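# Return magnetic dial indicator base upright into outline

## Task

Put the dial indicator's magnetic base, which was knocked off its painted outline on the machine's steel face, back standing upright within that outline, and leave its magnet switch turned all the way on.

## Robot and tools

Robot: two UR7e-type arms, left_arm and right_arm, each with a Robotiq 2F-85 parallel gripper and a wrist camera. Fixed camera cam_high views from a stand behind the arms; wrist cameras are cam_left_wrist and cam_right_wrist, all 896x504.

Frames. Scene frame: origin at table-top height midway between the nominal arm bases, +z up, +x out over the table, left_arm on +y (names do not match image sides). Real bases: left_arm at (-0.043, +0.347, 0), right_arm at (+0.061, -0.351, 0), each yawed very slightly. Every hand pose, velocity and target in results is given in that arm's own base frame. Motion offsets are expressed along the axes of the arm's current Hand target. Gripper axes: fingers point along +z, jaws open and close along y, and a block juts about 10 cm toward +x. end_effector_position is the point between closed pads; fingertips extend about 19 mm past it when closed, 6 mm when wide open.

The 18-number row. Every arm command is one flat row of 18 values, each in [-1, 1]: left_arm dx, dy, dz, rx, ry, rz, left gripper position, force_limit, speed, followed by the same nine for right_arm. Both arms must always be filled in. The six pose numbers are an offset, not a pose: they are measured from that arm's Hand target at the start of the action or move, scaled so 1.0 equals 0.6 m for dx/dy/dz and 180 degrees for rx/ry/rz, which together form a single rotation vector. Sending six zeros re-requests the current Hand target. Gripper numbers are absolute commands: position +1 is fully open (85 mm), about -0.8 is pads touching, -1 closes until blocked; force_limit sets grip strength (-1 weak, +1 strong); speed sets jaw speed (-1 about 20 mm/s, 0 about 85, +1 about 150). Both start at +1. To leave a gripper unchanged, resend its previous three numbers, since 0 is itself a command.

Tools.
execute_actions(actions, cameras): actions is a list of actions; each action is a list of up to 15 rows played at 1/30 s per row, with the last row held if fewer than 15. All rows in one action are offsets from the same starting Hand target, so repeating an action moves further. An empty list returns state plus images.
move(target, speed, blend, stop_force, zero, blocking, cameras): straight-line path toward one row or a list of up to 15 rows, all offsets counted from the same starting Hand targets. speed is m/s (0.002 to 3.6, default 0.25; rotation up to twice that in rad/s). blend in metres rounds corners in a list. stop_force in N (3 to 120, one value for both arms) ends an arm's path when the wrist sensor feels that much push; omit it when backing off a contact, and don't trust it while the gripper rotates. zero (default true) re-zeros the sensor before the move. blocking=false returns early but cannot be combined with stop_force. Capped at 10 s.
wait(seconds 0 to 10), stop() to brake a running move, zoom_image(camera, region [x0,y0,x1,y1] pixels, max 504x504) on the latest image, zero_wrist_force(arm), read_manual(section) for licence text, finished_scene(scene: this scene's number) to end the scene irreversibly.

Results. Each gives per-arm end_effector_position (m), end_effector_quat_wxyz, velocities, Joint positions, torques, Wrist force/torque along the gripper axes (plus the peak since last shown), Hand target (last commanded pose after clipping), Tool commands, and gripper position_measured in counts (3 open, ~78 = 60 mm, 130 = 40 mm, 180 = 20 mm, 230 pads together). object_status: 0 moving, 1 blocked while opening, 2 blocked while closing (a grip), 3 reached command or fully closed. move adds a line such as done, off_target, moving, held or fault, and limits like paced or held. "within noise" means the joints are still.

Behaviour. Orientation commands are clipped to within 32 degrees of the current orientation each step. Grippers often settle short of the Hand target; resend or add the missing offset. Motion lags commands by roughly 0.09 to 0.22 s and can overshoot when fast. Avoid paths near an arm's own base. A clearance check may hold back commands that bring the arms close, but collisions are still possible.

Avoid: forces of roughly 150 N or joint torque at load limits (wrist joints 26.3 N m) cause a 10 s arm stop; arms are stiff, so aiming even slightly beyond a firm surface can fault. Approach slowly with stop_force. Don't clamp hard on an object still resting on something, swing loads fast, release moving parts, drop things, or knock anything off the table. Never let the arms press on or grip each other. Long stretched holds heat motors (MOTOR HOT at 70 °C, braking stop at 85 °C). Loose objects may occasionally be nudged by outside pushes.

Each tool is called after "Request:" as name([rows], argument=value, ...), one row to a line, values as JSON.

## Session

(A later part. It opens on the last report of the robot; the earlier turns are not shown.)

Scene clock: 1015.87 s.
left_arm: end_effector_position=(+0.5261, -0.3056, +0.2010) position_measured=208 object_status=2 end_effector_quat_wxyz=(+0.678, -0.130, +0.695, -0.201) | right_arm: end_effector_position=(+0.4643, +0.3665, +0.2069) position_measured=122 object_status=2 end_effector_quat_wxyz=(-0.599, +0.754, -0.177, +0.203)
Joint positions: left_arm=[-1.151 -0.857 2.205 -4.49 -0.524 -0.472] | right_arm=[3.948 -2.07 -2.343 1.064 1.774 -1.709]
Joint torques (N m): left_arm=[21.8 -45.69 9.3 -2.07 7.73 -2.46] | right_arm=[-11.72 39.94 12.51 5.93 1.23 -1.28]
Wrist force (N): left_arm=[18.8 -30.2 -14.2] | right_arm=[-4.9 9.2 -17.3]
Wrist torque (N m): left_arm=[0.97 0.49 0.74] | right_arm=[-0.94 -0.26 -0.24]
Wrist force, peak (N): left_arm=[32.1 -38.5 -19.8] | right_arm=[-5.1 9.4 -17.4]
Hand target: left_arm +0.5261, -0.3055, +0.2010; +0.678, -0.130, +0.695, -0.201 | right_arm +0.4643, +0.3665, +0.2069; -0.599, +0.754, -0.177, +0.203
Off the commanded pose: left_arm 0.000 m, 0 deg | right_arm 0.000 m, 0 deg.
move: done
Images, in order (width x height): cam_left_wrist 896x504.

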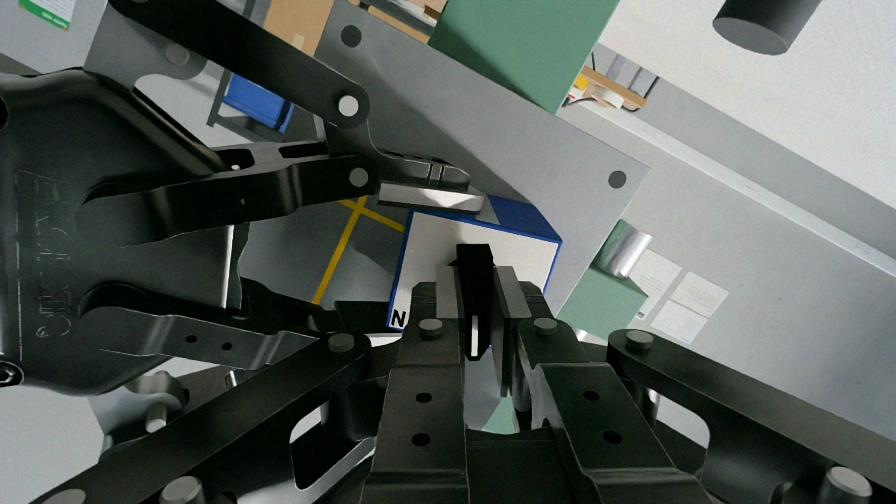

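Request:
move(target=[0.0004,-0.0004,0,0,0,-0.15,-1,0,-1,0,0,0,0,0,0,-1,0,-1], speed=0.3, cameras=["cam_left_wrist"])

Scene clock: 1022.63 s.
left_arm: end_effector_position=(+0.5261, -0.3059, +0.2009) position_measured=208 object_status=2 end_effector_quat_wxyz=(+0.612, -0.288, +0.646, -0.354) | right_arm: end_effector_position=(+0.4643, +0.3665, +0.2069) position_measured=122 object_status=2 end_effector_quat_wxyz=(-0.599, +0.754, -0.177, +0.203)
Joint positions: left_arm=[-1.151 -0.856 2.204 -4.49 -0.524 -0.943] | right_arm=[3.948 -2.07 -2.343 1.064 1.774 -1.709]
Joint torques (N m): left_arm=[14.08 -42.2 4.53 0.68 4.36 -2.38] | right_arm=[-11.89 39.73 12.95 5.74 1.21 -1]
Wrist force (N): left_arm=[16.3 -17.2 -28.4] | right_arm=[-4.6 8.4 28.6]
Wrist torque (N m): left_arm=[0.63 0.55 0.90] | right_arm=[-0.46 -0.17 -0.27]
Wrist force, peak (N): left_arm=[26.4 -24.6 -29.4] | right_arm=[-4.6 8.2 28.8]
Hand target: left_arm +0.5261, -0.3059, +0.2009; +0.612, -0.288, +0.645, -0.354 | right_arm +0.4643, +0.3665, +0.2069; -0.599, +0.754, -0.177, +0.203
Off the commanded pose: left_arm 0.000 m, 0 deg | right_arm 0.000 m, 0 deg.
move: done
Images, in order (width x height): cam_left_wrist 896x504.

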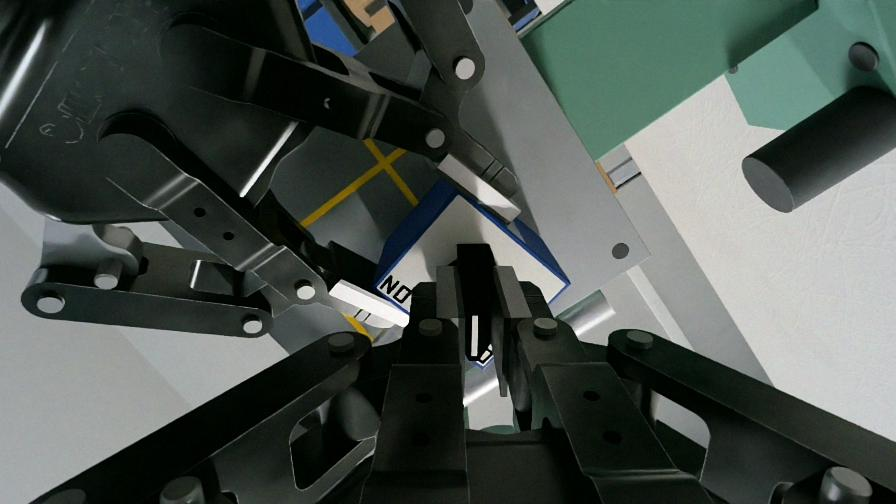

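Request:
move(target=[0.0002,-0.0002,-0.0001,0,0,-0.0222,-1,0,-1,0,0,0,0,0,0,-1,0,-1], speed=0.2)

Scene clock: 1030.50 s.
left_arm: end_effector_position=(+0.5261, -0.3060, +0.2009) position_measured=208 object_status=2 end_effector_quat_wxyz=(+0.600, -0.311, +0.635, -0.375) | right_arm: end_effector_position=(+0.4643, +0.3665, +0.2069) position_measured=122 object_status=2 end_effector_quat_wxyz=(-0.599, +0.754, -0.177, +0.203)
Joint positions: left_arm=[-1.151 -0.856 2.204 -4.49 -0.523 -1.013] | right_arm=[3.948 -2.07 -2.343 1.064 1.774 -1.709]
Joint torques (N m): left_arm=[4.07 -42.32 2.94 1.33 6.32 -3.05] | right_arm=[-11.08 40.21 13.53 5.73 0.92 -1.06]
Wrist force (N): left_arm=[12.6 -13.5 -24.5] | right_arm=[-3.3 10.6 24.7]
Wrist torque (N m): left_arm=[0.60 0.66 0.89] | right_arm=[-0.58 -0.22 -0.31]
Wrist force, peak (N): left_arm=[16.5 -16.5 -29.0] | right_arm=[-5.4 7.7 29.0]
Hand target: left_arm +0.5260, -0.3060, +0.2009; +0.600, -0.311, +0.635, -0.375 | right_arm +0.4643, +0.3665, +0.2069; -0.599, +0.754, -0.177, +0.203
Off the commanded pose: left_arm 0.000 m, 0 deg | right_arm 0.000 m, 0 deg.
move: done

Request:
move([
  [0,0,0,0,0,0,-0.3,0,0,0,0,0,0,0,0,-1,0,-1],
  [0,0,-0.1,0,0,0,-0.3,0,0,-0.0023,0,-0.001,0,0,0,-1,0,-1],
], speed=0.1, cameras=["cam_left_wrist","cam_right_wrist"])

Scene clock: 1056.77 s.
left_arm: end_effector_position=(+0.4664, -0.2998, +0.2009) position_measured=167 object_status=3 end_effector_quat_wxyz=(+0.600, -0.311, +0.635, -0.375) | right_arm: end_effector_position=(+0.4628, +0.3667, +0.2069) position_measured=122 object_status=2 end_effector_quat_wxyz=(-0.599, +0.754, -0.177, +0.203)
Joint positions: left_arm=[-1.31 -0.881 2.329 -4.591 -0.365 -1.013] | right_arm=[3.952 -2.068 -2.347 1.067 1.77 -1.708]
Joint torques (N m): left_arm=[-11.18 -42.68 4.22 -2.61 1.69 1.48] | right_arm=[11.7 42.99 7.51 7.78 -2.68 1.74]
Wrist force (N): left_arm=[1.4 3.8 5.4] | right_arm=[-0.6 10.3 1.7]
Wrist torque (N m): left_arm=[0.32 0.29 0.48] | right_arm=[-0.43 -0.25 -0.26]
Wrist force, peak (N): left_arm=[13.2 -13.7 -24.0] | right_arm=[-4.9 10.4 25.8]
Hand target: left_arm +0.4664, -0.2998, +0.2009; +0.600, -0.311, +0.635, -0.375 | right_arm +0.4628, +0.3667, +0.2069; -0.599, +0.754, -0.177, +0.203
Off the commanded pose: left_arm 0.000 m, 0 deg | right_arm 0.000 m, 0 deg.
move: done
Images, in order (width x height): cam_left_wrist 896x504, cam_right_wrist 896x504.

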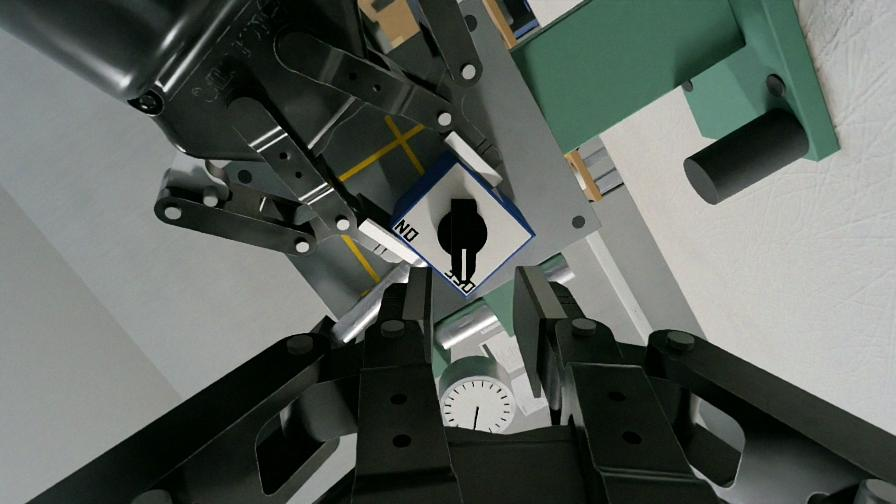

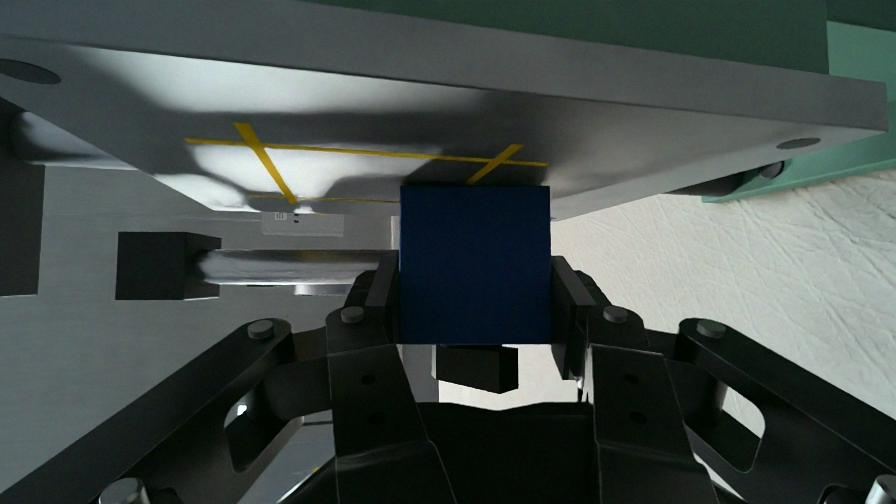

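Request:
move(target=[-0.0087,-0.0618,0,0,0,0.0711,-0.3,0,0,0.015,-0.0428,-0.032,0.0644,0,0.0301,-1,0,-1], speed=0.1, cameras=["all"])

Scene clock: 1076.50 s.
left_arm: end_effector_position=(+0.4648, -0.3149, +0.2351) position_measured=167 object_status=3 end_effector_quat_wxyz=(+0.638, -0.238, +0.666, -0.306) | right_arm: end_effector_position=(+0.4612, +0.3518, +0.2366) position_measured=122 object_status=2 end_effector_quat_wxyz=(+0.681, -0.681, +0.191, -0.191)
Joint positions: left_arm=[-1.327 -0.982 2.31 -4.47 -0.348 -0.79] | right_arm=[3.913 -2.151 -2.319 1.328 1.823 -1.571]
Joint torques (N m): left_arm=[-10.83 -42.93 -12.77 0.82 1.72 1.55] | right_arm=[-13.67 28.08 19.4 7.13 3.12 1.68]
Wrist force (N): left_arm=[2.3 4.0 5.3] | right_arm=[0.9 10.4 -0.7]
Wrist torque (N m): left_arm=[0.43 0.18 0.48] | right_arm=[-0.41 -0.34 -0.25]
Wrist force, peak (N): left_arm=[1.9 4.1 5.9] | right_arm=[-0.2 10.8 2.2]
Hand target: left_arm +0.4648, -0.3149, +0.2352; +0.638, -0.238, +0.666, -0.306 | right_arm +0.4612, +0.3518, +0.2366; +0.681, -0.681, +0.191, -0.191
Off the commanded pose: left_arm 0.000 m, 0 deg | right_arm 0.000 m, 0 deg.
move: done

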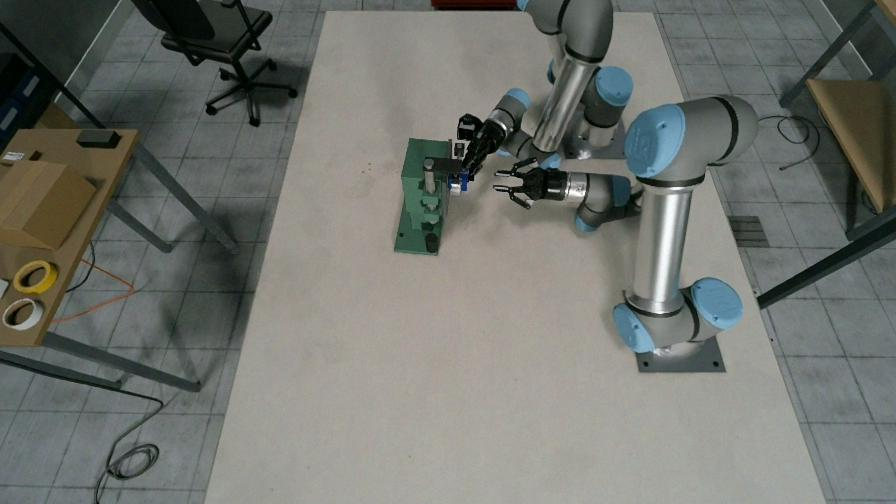

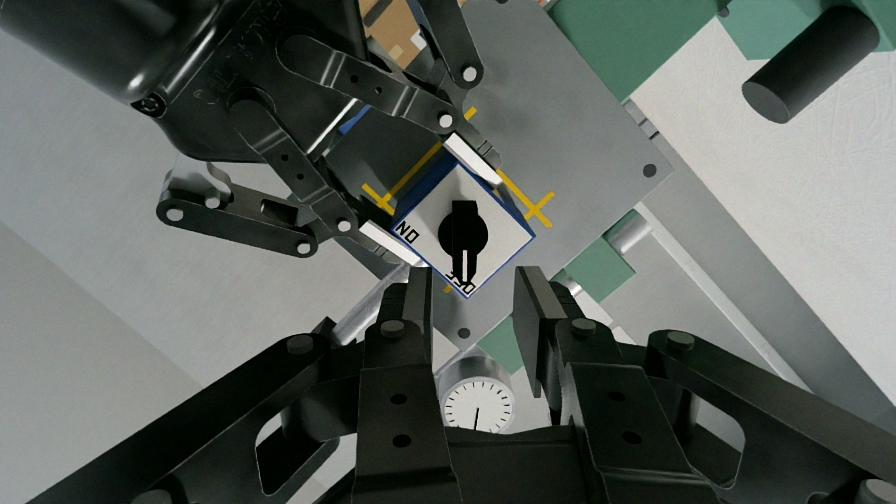

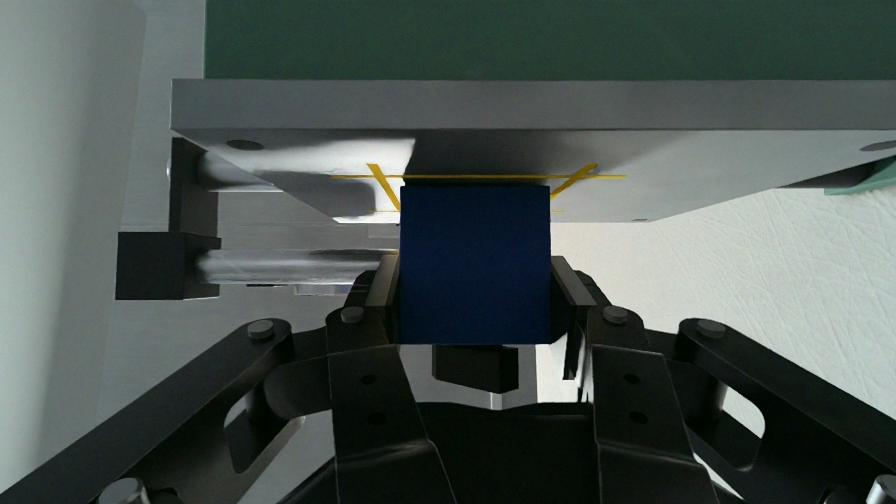

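Request:
zoom_image(camera="cam_left_wrist", region=[330, 90, 590, 350])

Request:
zoom_image(camera="cam_right_wrist", region=[310, 120, 650, 370])

Scaled by 1.938.

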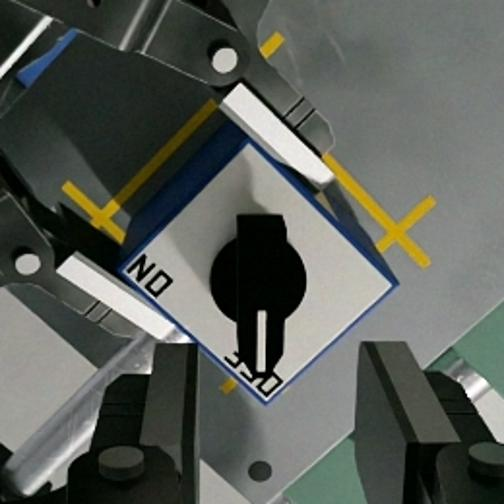

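Scaled by 1.482.

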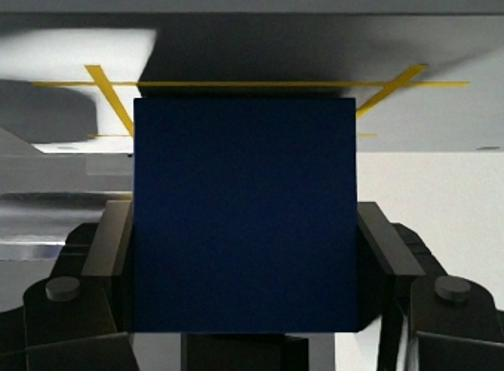

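Request:
execute_actions([
  [[-0.0018,-0.0018,0,0,0,0,-0.3,0,0,0.0007,0.0005,-0.0015,0,0,0,-1,0,-1]],
])

Request:
move(target=[0,0,0,0,0,0,-0.3,0,0,0.00604,0,0.00282,0,0,0,-1,0,-1], speed=0.003, stop_force=5, cameras=["cam_left_wrist","cam_right_wrist"])

Scene clock: 1142.83 s.
left_arm: end_effector_position=(+0.4648, -0.3149, +0.2367) position_measured=167 object_status=3 end_effector_quat_wxyz=(+0.638, -0.238, +0.666, -0.306) | right_arm: end_effector_position=(+0.4611, +0.3508, +0.2363) position_measured=122 object_status=2 end_effector_quat_wxyz=(+0.681, -0.681, +0.191, -0.191)
Joint positions: left_arm=[-1.327 -0.987 2.31 -4.466 -0.348 -0.789] | right_arm=[3.911 -2.152 -2.321 1.33 1.825 -1.571]
Joint torques (N m): left_arm=[-9.99 -41.94 2.55 0.78 1.34 -1.77] | right_arm=[-13.73 27.85 5.07 6.96 3.12 1.76]
Wrist force (N): left_arm=[2.1 4.2 5.5] | right_arm=[0.8 10.2 -0.9]
Wrist torque (N m): left_arm=[0.45 0.21 0.48] | right_arm=[-0.43 -0.34 -0.24]
Wrist force, peak (N): left_arm=[1.9 4.3 5.7] | right_arm=[1.1 10.5 -0.7]
Hand target: left_arm +0.4648, -0.3149, +0.2367; +0.638, -0.238, +0.666, -0.306 | right_arm +0.4611, +0.3508, +0.2363; +0.681, -0.681, +0.191, -0.191
Off the commanded pose: left_arm 0.000 m, 0 deg | right_arm 0.000 m, 0 deg.

Scene clock: 1144.47 s.
left_arm: end_effector_position=(+0.4648, -0.3149, +0.2367) position_measured=167 object_status=3 end_effector_quat_wxyz=(+0.638, -0.238, +0.666, -0.306) | right_arm: end_effector_position=(+0.4623, +0.3507, +0.2363) position_measured=122 object_status=2 end_effector_quat_wxyz=(+0.681, -0.681, +0.191, -0.191)
Joint positions: left_arm=[-1.327 -0.987 2.31 -4.466 -0.348 -0.789] | right_arm=[3.908 -2.153 -2.317 1.328 1.828 -1.571]
Joint torques (N m): left_arm=[-5.86 -40.57 1.43 0.72 0.59 -1.91] | right_arm=[9.92 39.8 4.87 6.58 -2.64 1.73]
Wrist force (N): left_arm=[2.0 4.0 5.3] | right_arm=[-1.4 9.8 -2.2]
Wrist torque (N m): left_arm=[0.41 0.22 0.48] | right_arm=[-0.36 -0.36 -0.31]
Wrist force, peak (N): left_arm=[2.1 4.1 5.8] | right_arm=[-6.8 11.0 -6.5]
Hand target: left_arm +0.4648, -0.3149, +0.2367; +0.638, -0.238, +0.666, -0.306 | right_arm +0.4623, +0.3507, +0.2363; +0.681, -0.681, +0.191, -0.191 (not the last commanded pose)
Off the commanded pose: left_arm 0.000 m, 0 deg | right_arm 0.003 m, 0 deg.
move: contact (right_arm)
Images, in order (width x height): cam_left_wrist 896x504, cam_right_wrist 896x504.

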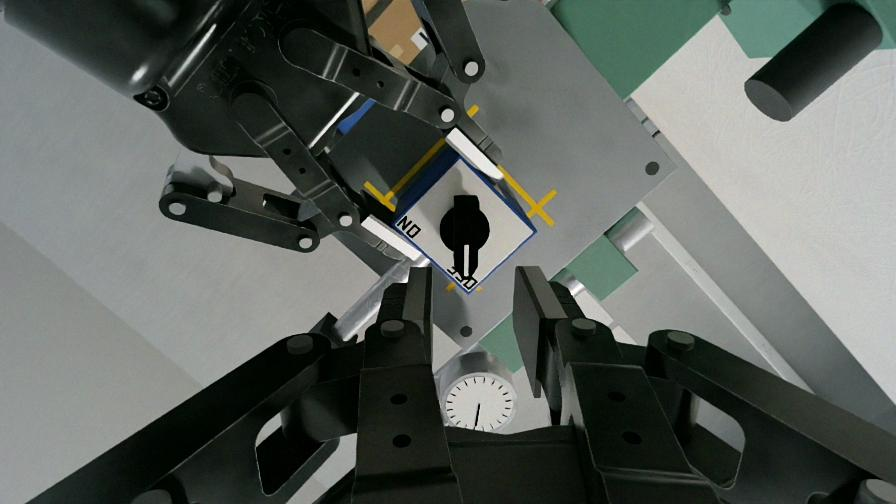

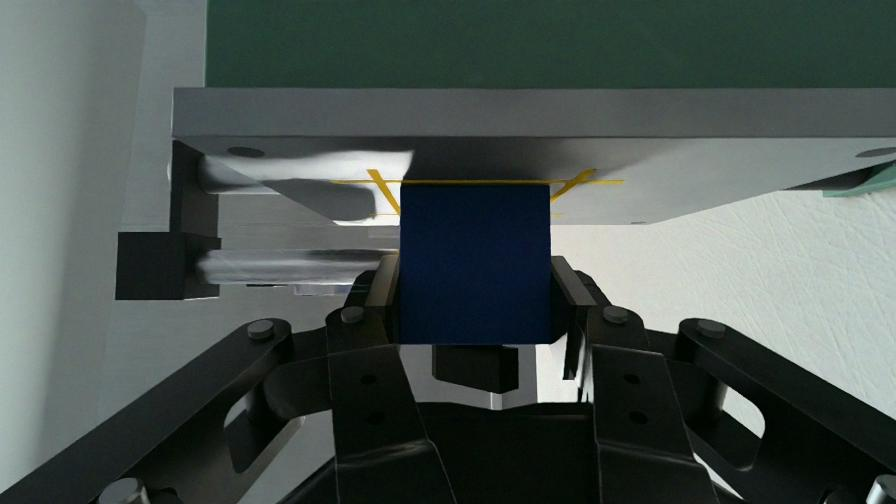

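Request:
move(target=[0,0.0003,0.0992,0,0,0,-0.3,0,-1,0,0,0,0,0,0,-1,0,-1], speed=0.08, cameras=["cam_left_wrist"])

Request:
execute_actions([
  [[0,0,0,0,0,0,-1,0,-1,0,0,0,0,0,0,-1,0,-1]],
  [[0,0,0,0,0,0,-1,0,-1,0,0,0,0,0,0,-1,0,-1]],
], cameras=["cam_left_wrist"])

Scene clock: 1157.77 s.
left_arm: end_effector_position=(+0.5239, -0.3209, +0.2366) position_measured=167 object_status=3 end_effector_quat_wxyz=(+0.638, -0.238, +0.666, -0.306) | right_arm: end_effector_position=(+0.4623, +0.3507, +0.2363) position_measured=122 object_status=2 end_effector_quat_wxyz=(+0.681, -0.681, +0.191, -0.191)
Joint positions: left_arm=[-1.173 -0.948 2.188 -4.382 -0.502 -0.79] | right_arm=[3.908 -2.153 -2.317 1.328 1.828 -1.571]
Joint torques (N m): left_arm=[13.56 -21.05 -14.8 0.43 -1.46 -2.23] | right_arm=[9.72 39.23 6.71 6.61 0.84 1.48]
Wrist force (N): left_arm=[2.0 3.9 5.5] | right_arm=[-1.4 9.8 -2.0]
Wrist torque (N m): left_arm=[0.40 0.27 0.56] | right_arm=[-0.38 -0.34 -0.32]
Wrist force, peak (N): left_arm=[2.1 3.8 6.3] | right_arm=[-1.6 10.0 -2.1]
Hand target: left_arm +0.5240, -0.3209, +0.2366; +0.638, -0.238, +0.666, -0.306 | right_arm +0.4623, +0.3507, +0.2363; +0.681, -0.681, +0.191, -0.191
Off the commanded pose: left_arm 0.000 m, 0 deg | right_arm 0.000 m, 0 deg.
move: done
Images, in order (width x height): cam_left_wrist 896x504.

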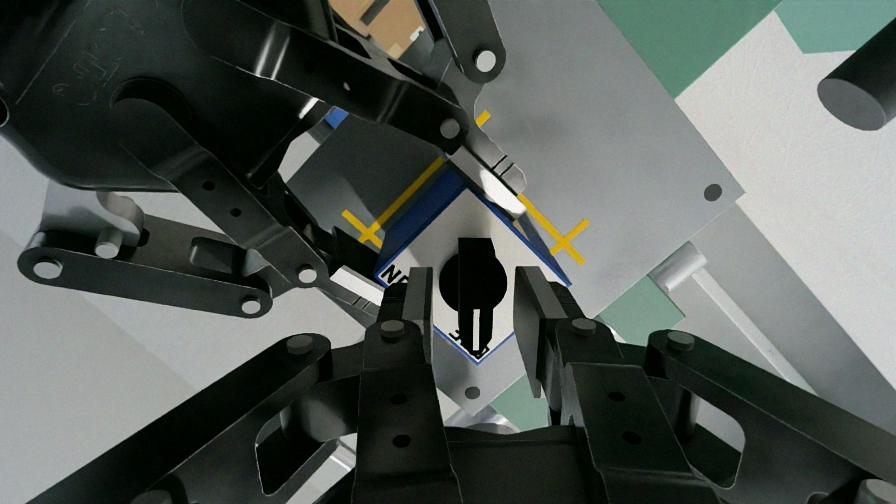

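Scene clock: 1159.00 s.
left_arm: end_effector_position=(+0.5240, -0.3209, +0.2366) position_measured=208 object_status=0 end_effector_quat_wxyz=(+0.638, -0.238, +0.666, -0.306) | right_arm: end_effector_position=(+0.4623, +0.3507, +0.2363) position_measured=122 object_status=2 end_effector_quat_wxyz=(+0.681, -0.681, +0.191, -0.191)
Joint positions: left_arm=[-1.173 -0.948 2.188 -4.382 -0.502 -0.79] | right_arm=[3.908 -2.153 -2.317 1.328 1.828 -1.571]
Joint torques (N m): left_arm=[5.12 -29.92 -15.61 -0.44 -1.44 -2.21] | right_arm=[9.45 39.97 6.33 0.3 0.69 1.69]
Wrist force (N): left_arm=[0.5 17.1 -19.0] | right_arm=[0.1 4.6 -6.8]
Wrist torque (N m): left_arm=[0.20 0.29 0.63] | right_arm=[-0.24 -0.31 -0.46]
Wrist force, peak (N): left_arm=[0.5 17.1 -19.0] | right_arm=[-1.6 10.0 -2.2]
Hand target: left_arm +0.5240, -0.3209, +0.2366; +0.638, -0.238, +0.666, -0.306 | right_arm +0.4623, +0.3507, +0.2363; +0.681, -0.681, +0.191, -0.191
Off the commanded pose: left_arm 0.000 m, 0 deg | right_arm 0.000 m, 0 deg.
Images, in order (width x height): cam_left_wrist 896x504.

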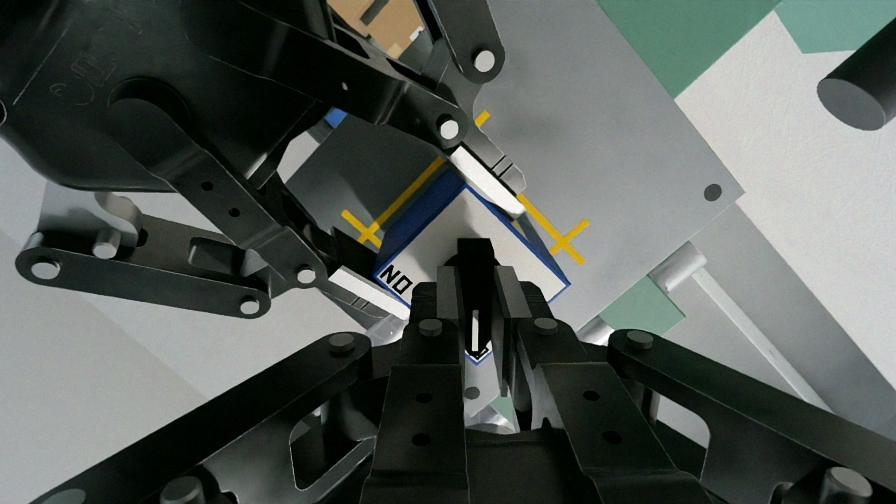

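Request:
move(target=[0,0,0,0,0,0.1667,-1,0,-1,0,0,0,0,0,0,-1,0,-1], speed=0.25)

Scene clock: 1169.27 s.
left_arm: end_effector_position=(+0.5240, -0.3210, +0.2366) position_measured=208 object_status=2 end_effector_quat_wxyz=(+0.695, -0.058, +0.705, -0.130) | right_arm: end_effector_position=(+0.4623, +0.3507, +0.2363) position_measured=122 object_status=2 end_effector_quat_wxyz=(+0.681, -0.681, +0.191, -0.191)
Joint positions: left_arm=[-1.173 -0.948 2.188 -4.382 -0.502 -0.266] | right_arm=[3.908 -2.153 -2.317 1.328 1.828 -1.571]
Joint torques (N m): left_arm=[4.16 -18.42 -7.84 -2.38 1.46 2.36] | right_arm=[9.32 34.44 8.42 2.55 0.85 1.55]
Wrist force (N): left_arm=[-3.3 -10.5 14.8] | right_arm=[0.2 7.3 -1.7]
Wrist torque (N m): left_arm=[0.74 0.10 -0.02] | right_arm=[0.44 -0.32 -0.58]
Wrist force, peak (N): left_arm=[3.8 18.7 -17.8] | right_arm=[-0.1 4.0 -8.2]
Hand target: left_arm +0.5240, -0.3209, +0.2366; +0.695, -0.058, +0.705, -0.130 | right_arm +0.4623, +0.3507, +0.2363; +0.681, -0.681, +0.191, -0.191
Off the commanded pose: left_arm 0.000 m, 0 deg | right_arm 0.000 m, 0 deg.
move: done

Request:
move(target=[0,0,0,0,0,0.1667,-1,0,-1,0,0,0,0,0,0,-1,0,-1], speed=0.25, cameras=["cam_left_wrist"])

Scene clock: 1180.23 s.
left_arm: end_effector_position=(+0.5240, -0.3209, +0.2366) position_measured=208 object_status=2 end_effector_quat_wxyz=(+0.705, +0.127, +0.696, +0.054) | right_arm: end_effector_position=(+0.4623, +0.3507, +0.2363) position_measured=122 object_status=2 end_effector_quat_wxyz=(+0.681, -0.681, +0.191, -0.191)
Joint positions: left_arm=[-1.173 -0.948 2.188 -4.382 -0.502 0.257] | right_arm=[3.908 -2.153 -2.317 1.328 1.828 -1.571]
Joint torques (N m): left_arm=[5.7 -17.03 1.36 -4.7 8.58 1.8] | right_arm=[10.16 31.14 8.11 5.08 0.8 1.57]
Wrist force (N): left_arm=[-26.0 -30.9 27.1] | right_arm=[0.1 7.1 -1.5]
Wrist torque (N m): left_arm=[1.13 0.19 -0.04] | right_arm=[0.43 -0.31 -0.58]
Wrist force, peak (N): left_arm=[-25.0 -32.5 29.3] | right_arm=[0.2 7.6 -1.9]
Hand target: left_arm +0.5240, -0.3209, +0.2366; +0.705, +0.127, +0.695, +0.054 | right_arm +0.4623, +0.3507, +0.2363; +0.681, -0.681, +0.191, -0.191
Off the commanded pose: left_arm 0.000 m, 0 deg | right_arm 0.000 m, 0 deg.
move: done
Images, in order (width x height): cam_left_wrist 896x504.

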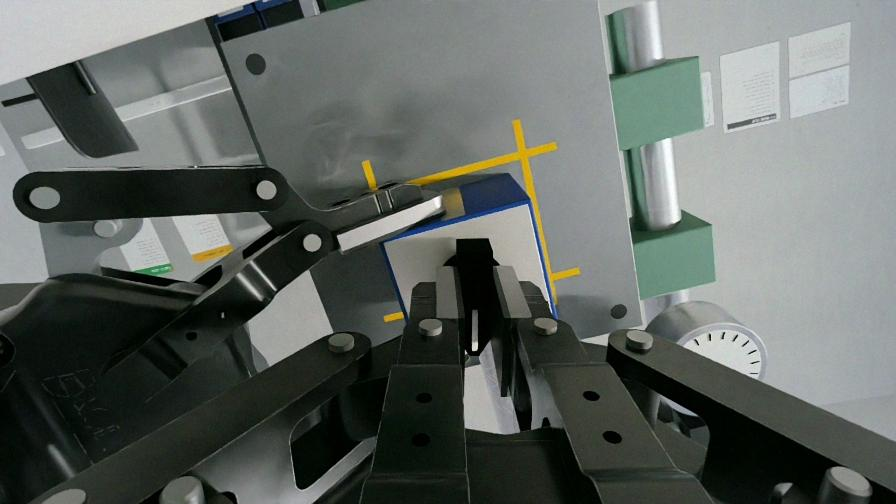

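Request:
move(target=[-0.0004,-0.0005,0.0002,0,0,0.1556,-1,0,-1,0,0,0,0,0,0,-1,0,-1], speed=0.25, cameras=["cam_left_wrist"])

Scene clock: 1192.13 s.
left_arm: end_effector_position=(+0.5240, -0.3213, +0.2367) position_measured=208 object_status=2 end_effector_quat_wxyz=(+0.671, +0.291, +0.644, +0.223) | right_arm: end_effector_position=(+0.4623, +0.3507, +0.2363) position_measured=122 object_status=2 end_effector_quat_wxyz=(+0.681, -0.681, +0.191, -0.191)
Joint positions: left_arm=[-1.173 -0.948 2.187 -4.381 -0.502 0.746] | right_arm=[3.908 -2.153 -2.317 1.328 1.828 -1.571]
Joint torques (N m): left_arm=[22.41 -30.83 -8.03 -7.95 9.36 1.61] | right_arm=[10.37 30.16 8.77 5.14 0.9 1.53]
Wrist force (N): left_arm=[-20.0 -37.0 3.0] | right_arm=[0.2 6.9 -1.7]
Wrist torque (N m): left_arm=[1.26 -0.06 -0.18] | right_arm=[0.44 -0.32 -0.54]
Wrist force, peak (N): left_arm=[-26.8 -30.2 26.8] | right_arm=[0.0 7.4 -1.7]
Hand target: left_arm +0.5241, -0.3213, +0.2367; +0.671, +0.291, +0.644, +0.223 | right_arm +0.4623, +0.3507, +0.2363; +0.681, -0.681, +0.191, -0.191
Off the commanded pose: left_arm 0.000 m, 0 deg | right_arm 0.000 m, 0 deg.
move: done
Images, in order (width x height): cam_left_wrist 896x504.

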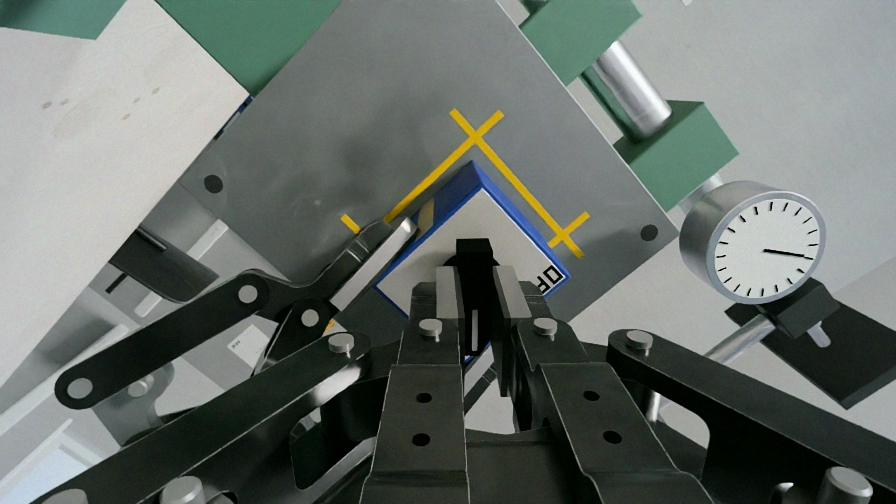

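Request:
move(target=[-0.0003,-0.0005,0,0,0,0.0333,-1,0,-1,0,0,0,0,0,0,-1,0,-1], speed=0.15)

Scene clock: 1199.60 s.
left_arm: end_effector_position=(+0.5240, -0.3216, +0.2367) position_measured=208 object_status=2 end_effector_quat_wxyz=(+0.659, +0.325, +0.628, +0.258) | right_arm: end_effector_position=(+0.4623, +0.3507, +0.2363) position_measured=122 object_status=2 end_effector_quat_wxyz=(+0.681, -0.681, +0.191, -0.191)
Joint positions: left_arm=[-1.173 -0.948 2.186 -4.381 -0.502 0.851] | right_arm=[3.908 -2.153 -2.317 1.328 1.828 -1.571]
Joint torques (N m): left_arm=[7.66 -29.76 -11.7 -5.41 8.4 3.46] | right_arm=[8.96 29.86 10.16 5.01 0.82 1.35]
Wrist force (N): left_arm=[-12.5 -29.6 -4.5] | right_arm=[0.1 6.8 -1.7]
Wrist torque (N m): left_arm=[1.03 0.06 -1.51] | right_arm=[0.39 -0.31 -0.54]
Wrist force, peak (N): left_arm=[-20.6 -37.7 -0.2] | right_arm=[0.3 7.2 -1.6]
Hand target: left_arm +0.5240, -0.3216, +0.2367; +0.659, +0.325, +0.628, +0.258 | right_arm +0.4623, +0.3507, +0.2363; +0.681, -0.681, +0.191, -0.191
Off the commanded pose: left_arm 0.000 m, 0 deg | right_arm 0.000 m, 0 deg.
move: done

Request:
move([
  [0,0,0,0,0,0,-0.3,0,0,0,0,0,0,0,0,-1,0,-1],
  [0,0,-0.1,0,0,0,-0.3,0,0,0,0,0,0,0,0,-1,0,-1],
], speed=0.12, cameras=["cam_left_wrist","cam_right_wrist"])

Request:
zoom_image(camera="cam_left_wrist", region=[360, 100, 600, 340])

Scene clock: 1209.13 s.
left_arm: end_effector_position=(+0.4644, -0.3154, +0.2366) position_measured=167 object_status=3 end_effector_quat_wxyz=(+0.659, +0.325, +0.628, +0.258) | right_arm: end_effector_position=(+0.4623, +0.3507, +0.2363) position_measured=122 object_status=2 end_effector_quat_wxyz=(+0.681, -0.681, +0.191, -0.191)
Joint positions: left_arm=[-1.328 -0.987 2.31 -4.466 -0.347 0.851] | right_arm=[3.908 -2.153 -2.317 1.328 1.828 -1.571]
Joint torques (N m): left_arm=[-11.64 -41.26 2.22 -2.24 1.61 1.73] | right_arm=[9.62 30.31 11.18 5.08 0.81 1.19]
Wrist force (N): left_arm=[5.8 1.3 6.7] | right_arm=[0.3 7.1 -2.1]
Wrist torque (N m): left_arm=[0.37 -0.45 0.07] | right_arm=[0.43 -0.33 -0.59]
Wrist force, peak (N): left_arm=[-12.6 -29.4 -4.2] | right_arm=[0.0 7.3 -1.9]
Hand target: left_arm +0.4644, -0.3154, +0.2366; +0.659, +0.325, +0.628, +0.258 | right_arm +0.4623, +0.3507, +0.2363; +0.681, -0.681, +0.191, -0.191
Off the commanded pose: left_arm 0.000 m, 0 deg | right_arm 0.000 m, 0 deg.
move: done
Images, in order (width x height): cam_left_wrist 896x504, cam_right_wrist 896x504.

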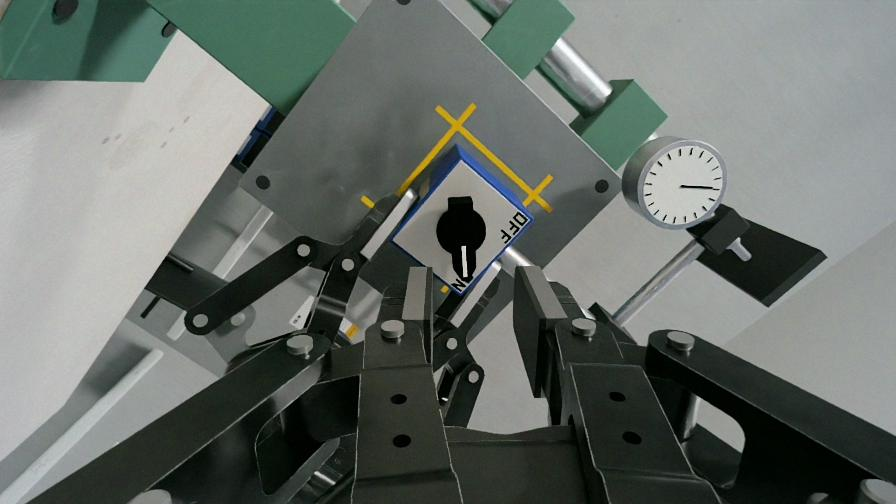

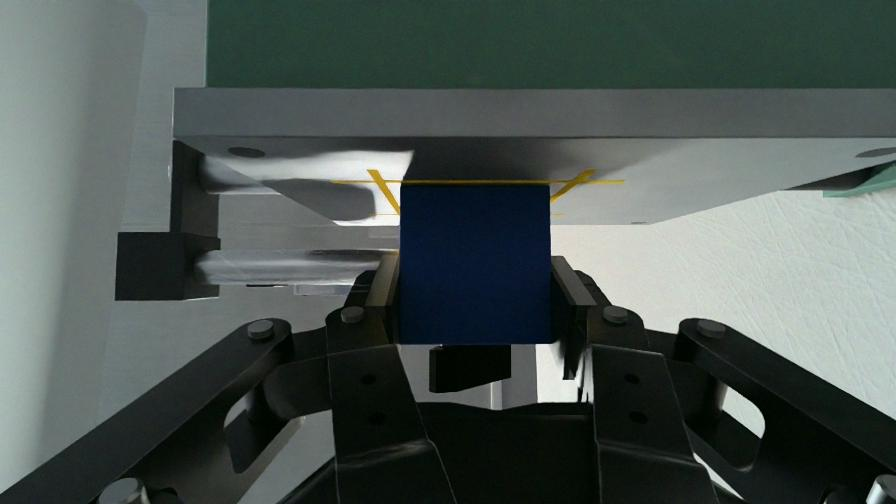

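Scaled by 2.100.

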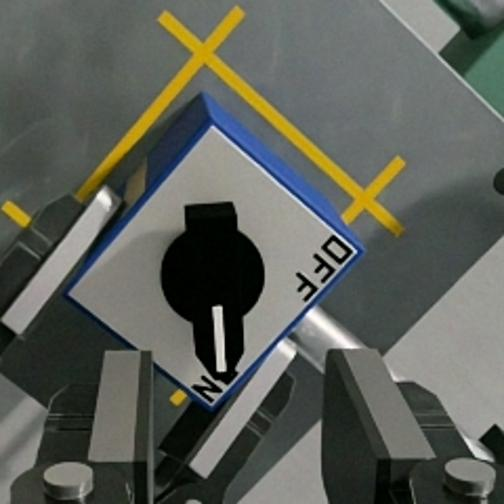

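Request:
move([
  [0,0,0,0,0,0,-0.3,0,0,0,0,0,0,0,0,0.38,0,-0.5],
  [0,0,-0.08,0,0,0,-0.3,0,0,0,0,-0.1333,0,0,0,0.38,0,-0.5],
], speed=0.12, cameras=["cam_left_wrist","cam_right_wrist"])

Scene clock: 1255.00 s.
left_arm: end_effector_position=(+0.4166, -0.3104, +0.2366) position_measured=167 object_status=3 end_effector_quat_wxyz=(+0.659, +0.325, +0.628, +0.258) | right_arm: end_effector_position=(+0.4207, +0.2824, +0.2363) position_measured=81 object_status=3 end_effector_quat_wxyz=(+0.681, -0.681, +0.191, -0.191)
Joint positions: left_arm=[-1.475 -1.01 2.396 -4.53 -0.199 0.852] | right_arm=[3.829 -2.112 -2.491 1.461 1.907 -1.571]
Joint torques (N m): left_arm=[-12 -39.18 4.18 -1.78 1.68 1.68] | right_arm=[-14.26 34.94 -4.14 4.51 3.12 -0.7]
Wrist force (N): left_arm=[5.6 1.1 6.5] | right_arm=[0.9 0.5 -0.8]
Wrist torque (N m): left_arm=[0.34 -0.42 0.06] | right_arm=[0.02 -0.37 -0.23]
Wrist force, peak (N): left_arm=[5.6 1.4 7.1] | right_arm=[1.2 6.6 4.1]
Hand target: left_arm +0.4166, -0.3104, +0.2366; +0.659, +0.325, +0.628, +0.258 | right_arm +0.4207, +0.2824, +0.2363; +0.681, -0.681, +0.191, -0.191
Off the commanded pose: left_arm 0.000 m, 0 deg | right_arm 0.000 m, 0 deg.
move: done
Images, in order (width x height): cam_left_wrist 896x504, cam_right_wrist 896x504.

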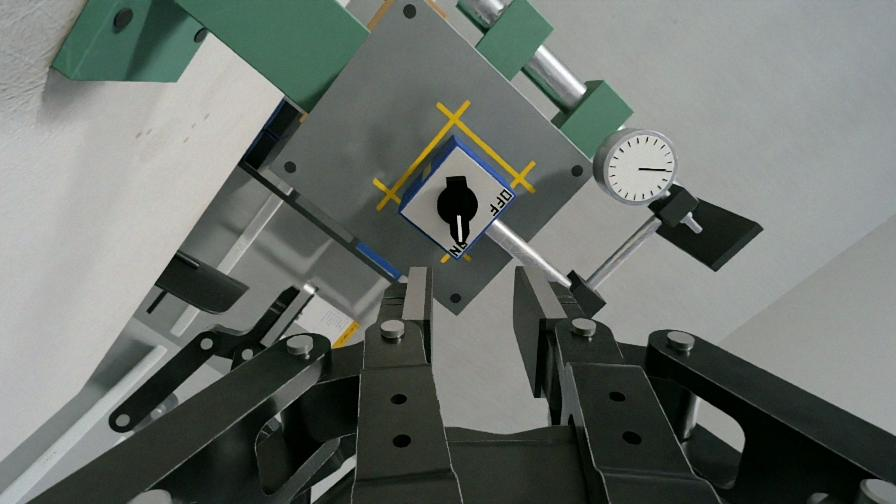

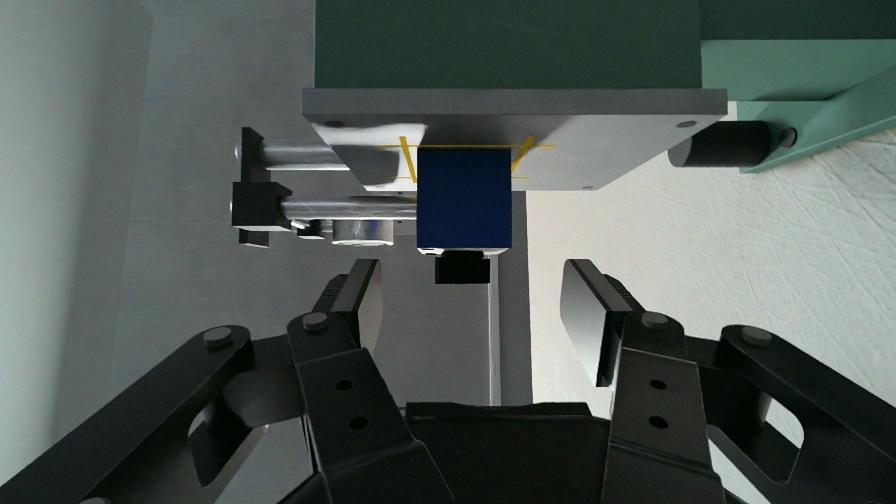

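Request:
zoom_image(camera="cam_left_wrist", region=[350, 80, 560, 290])

Scaled by 2.400.

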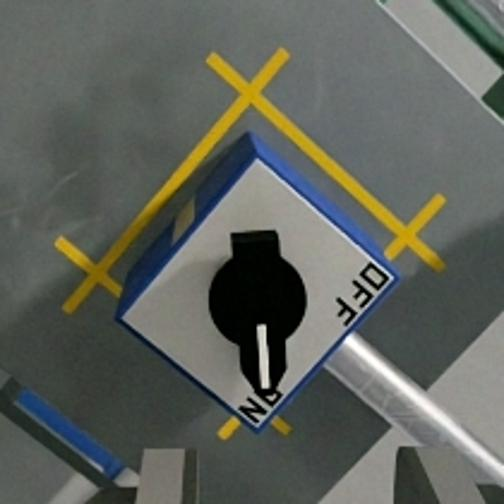

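Request:
finished_scene(scene=1)

The scene is finished: the task was done.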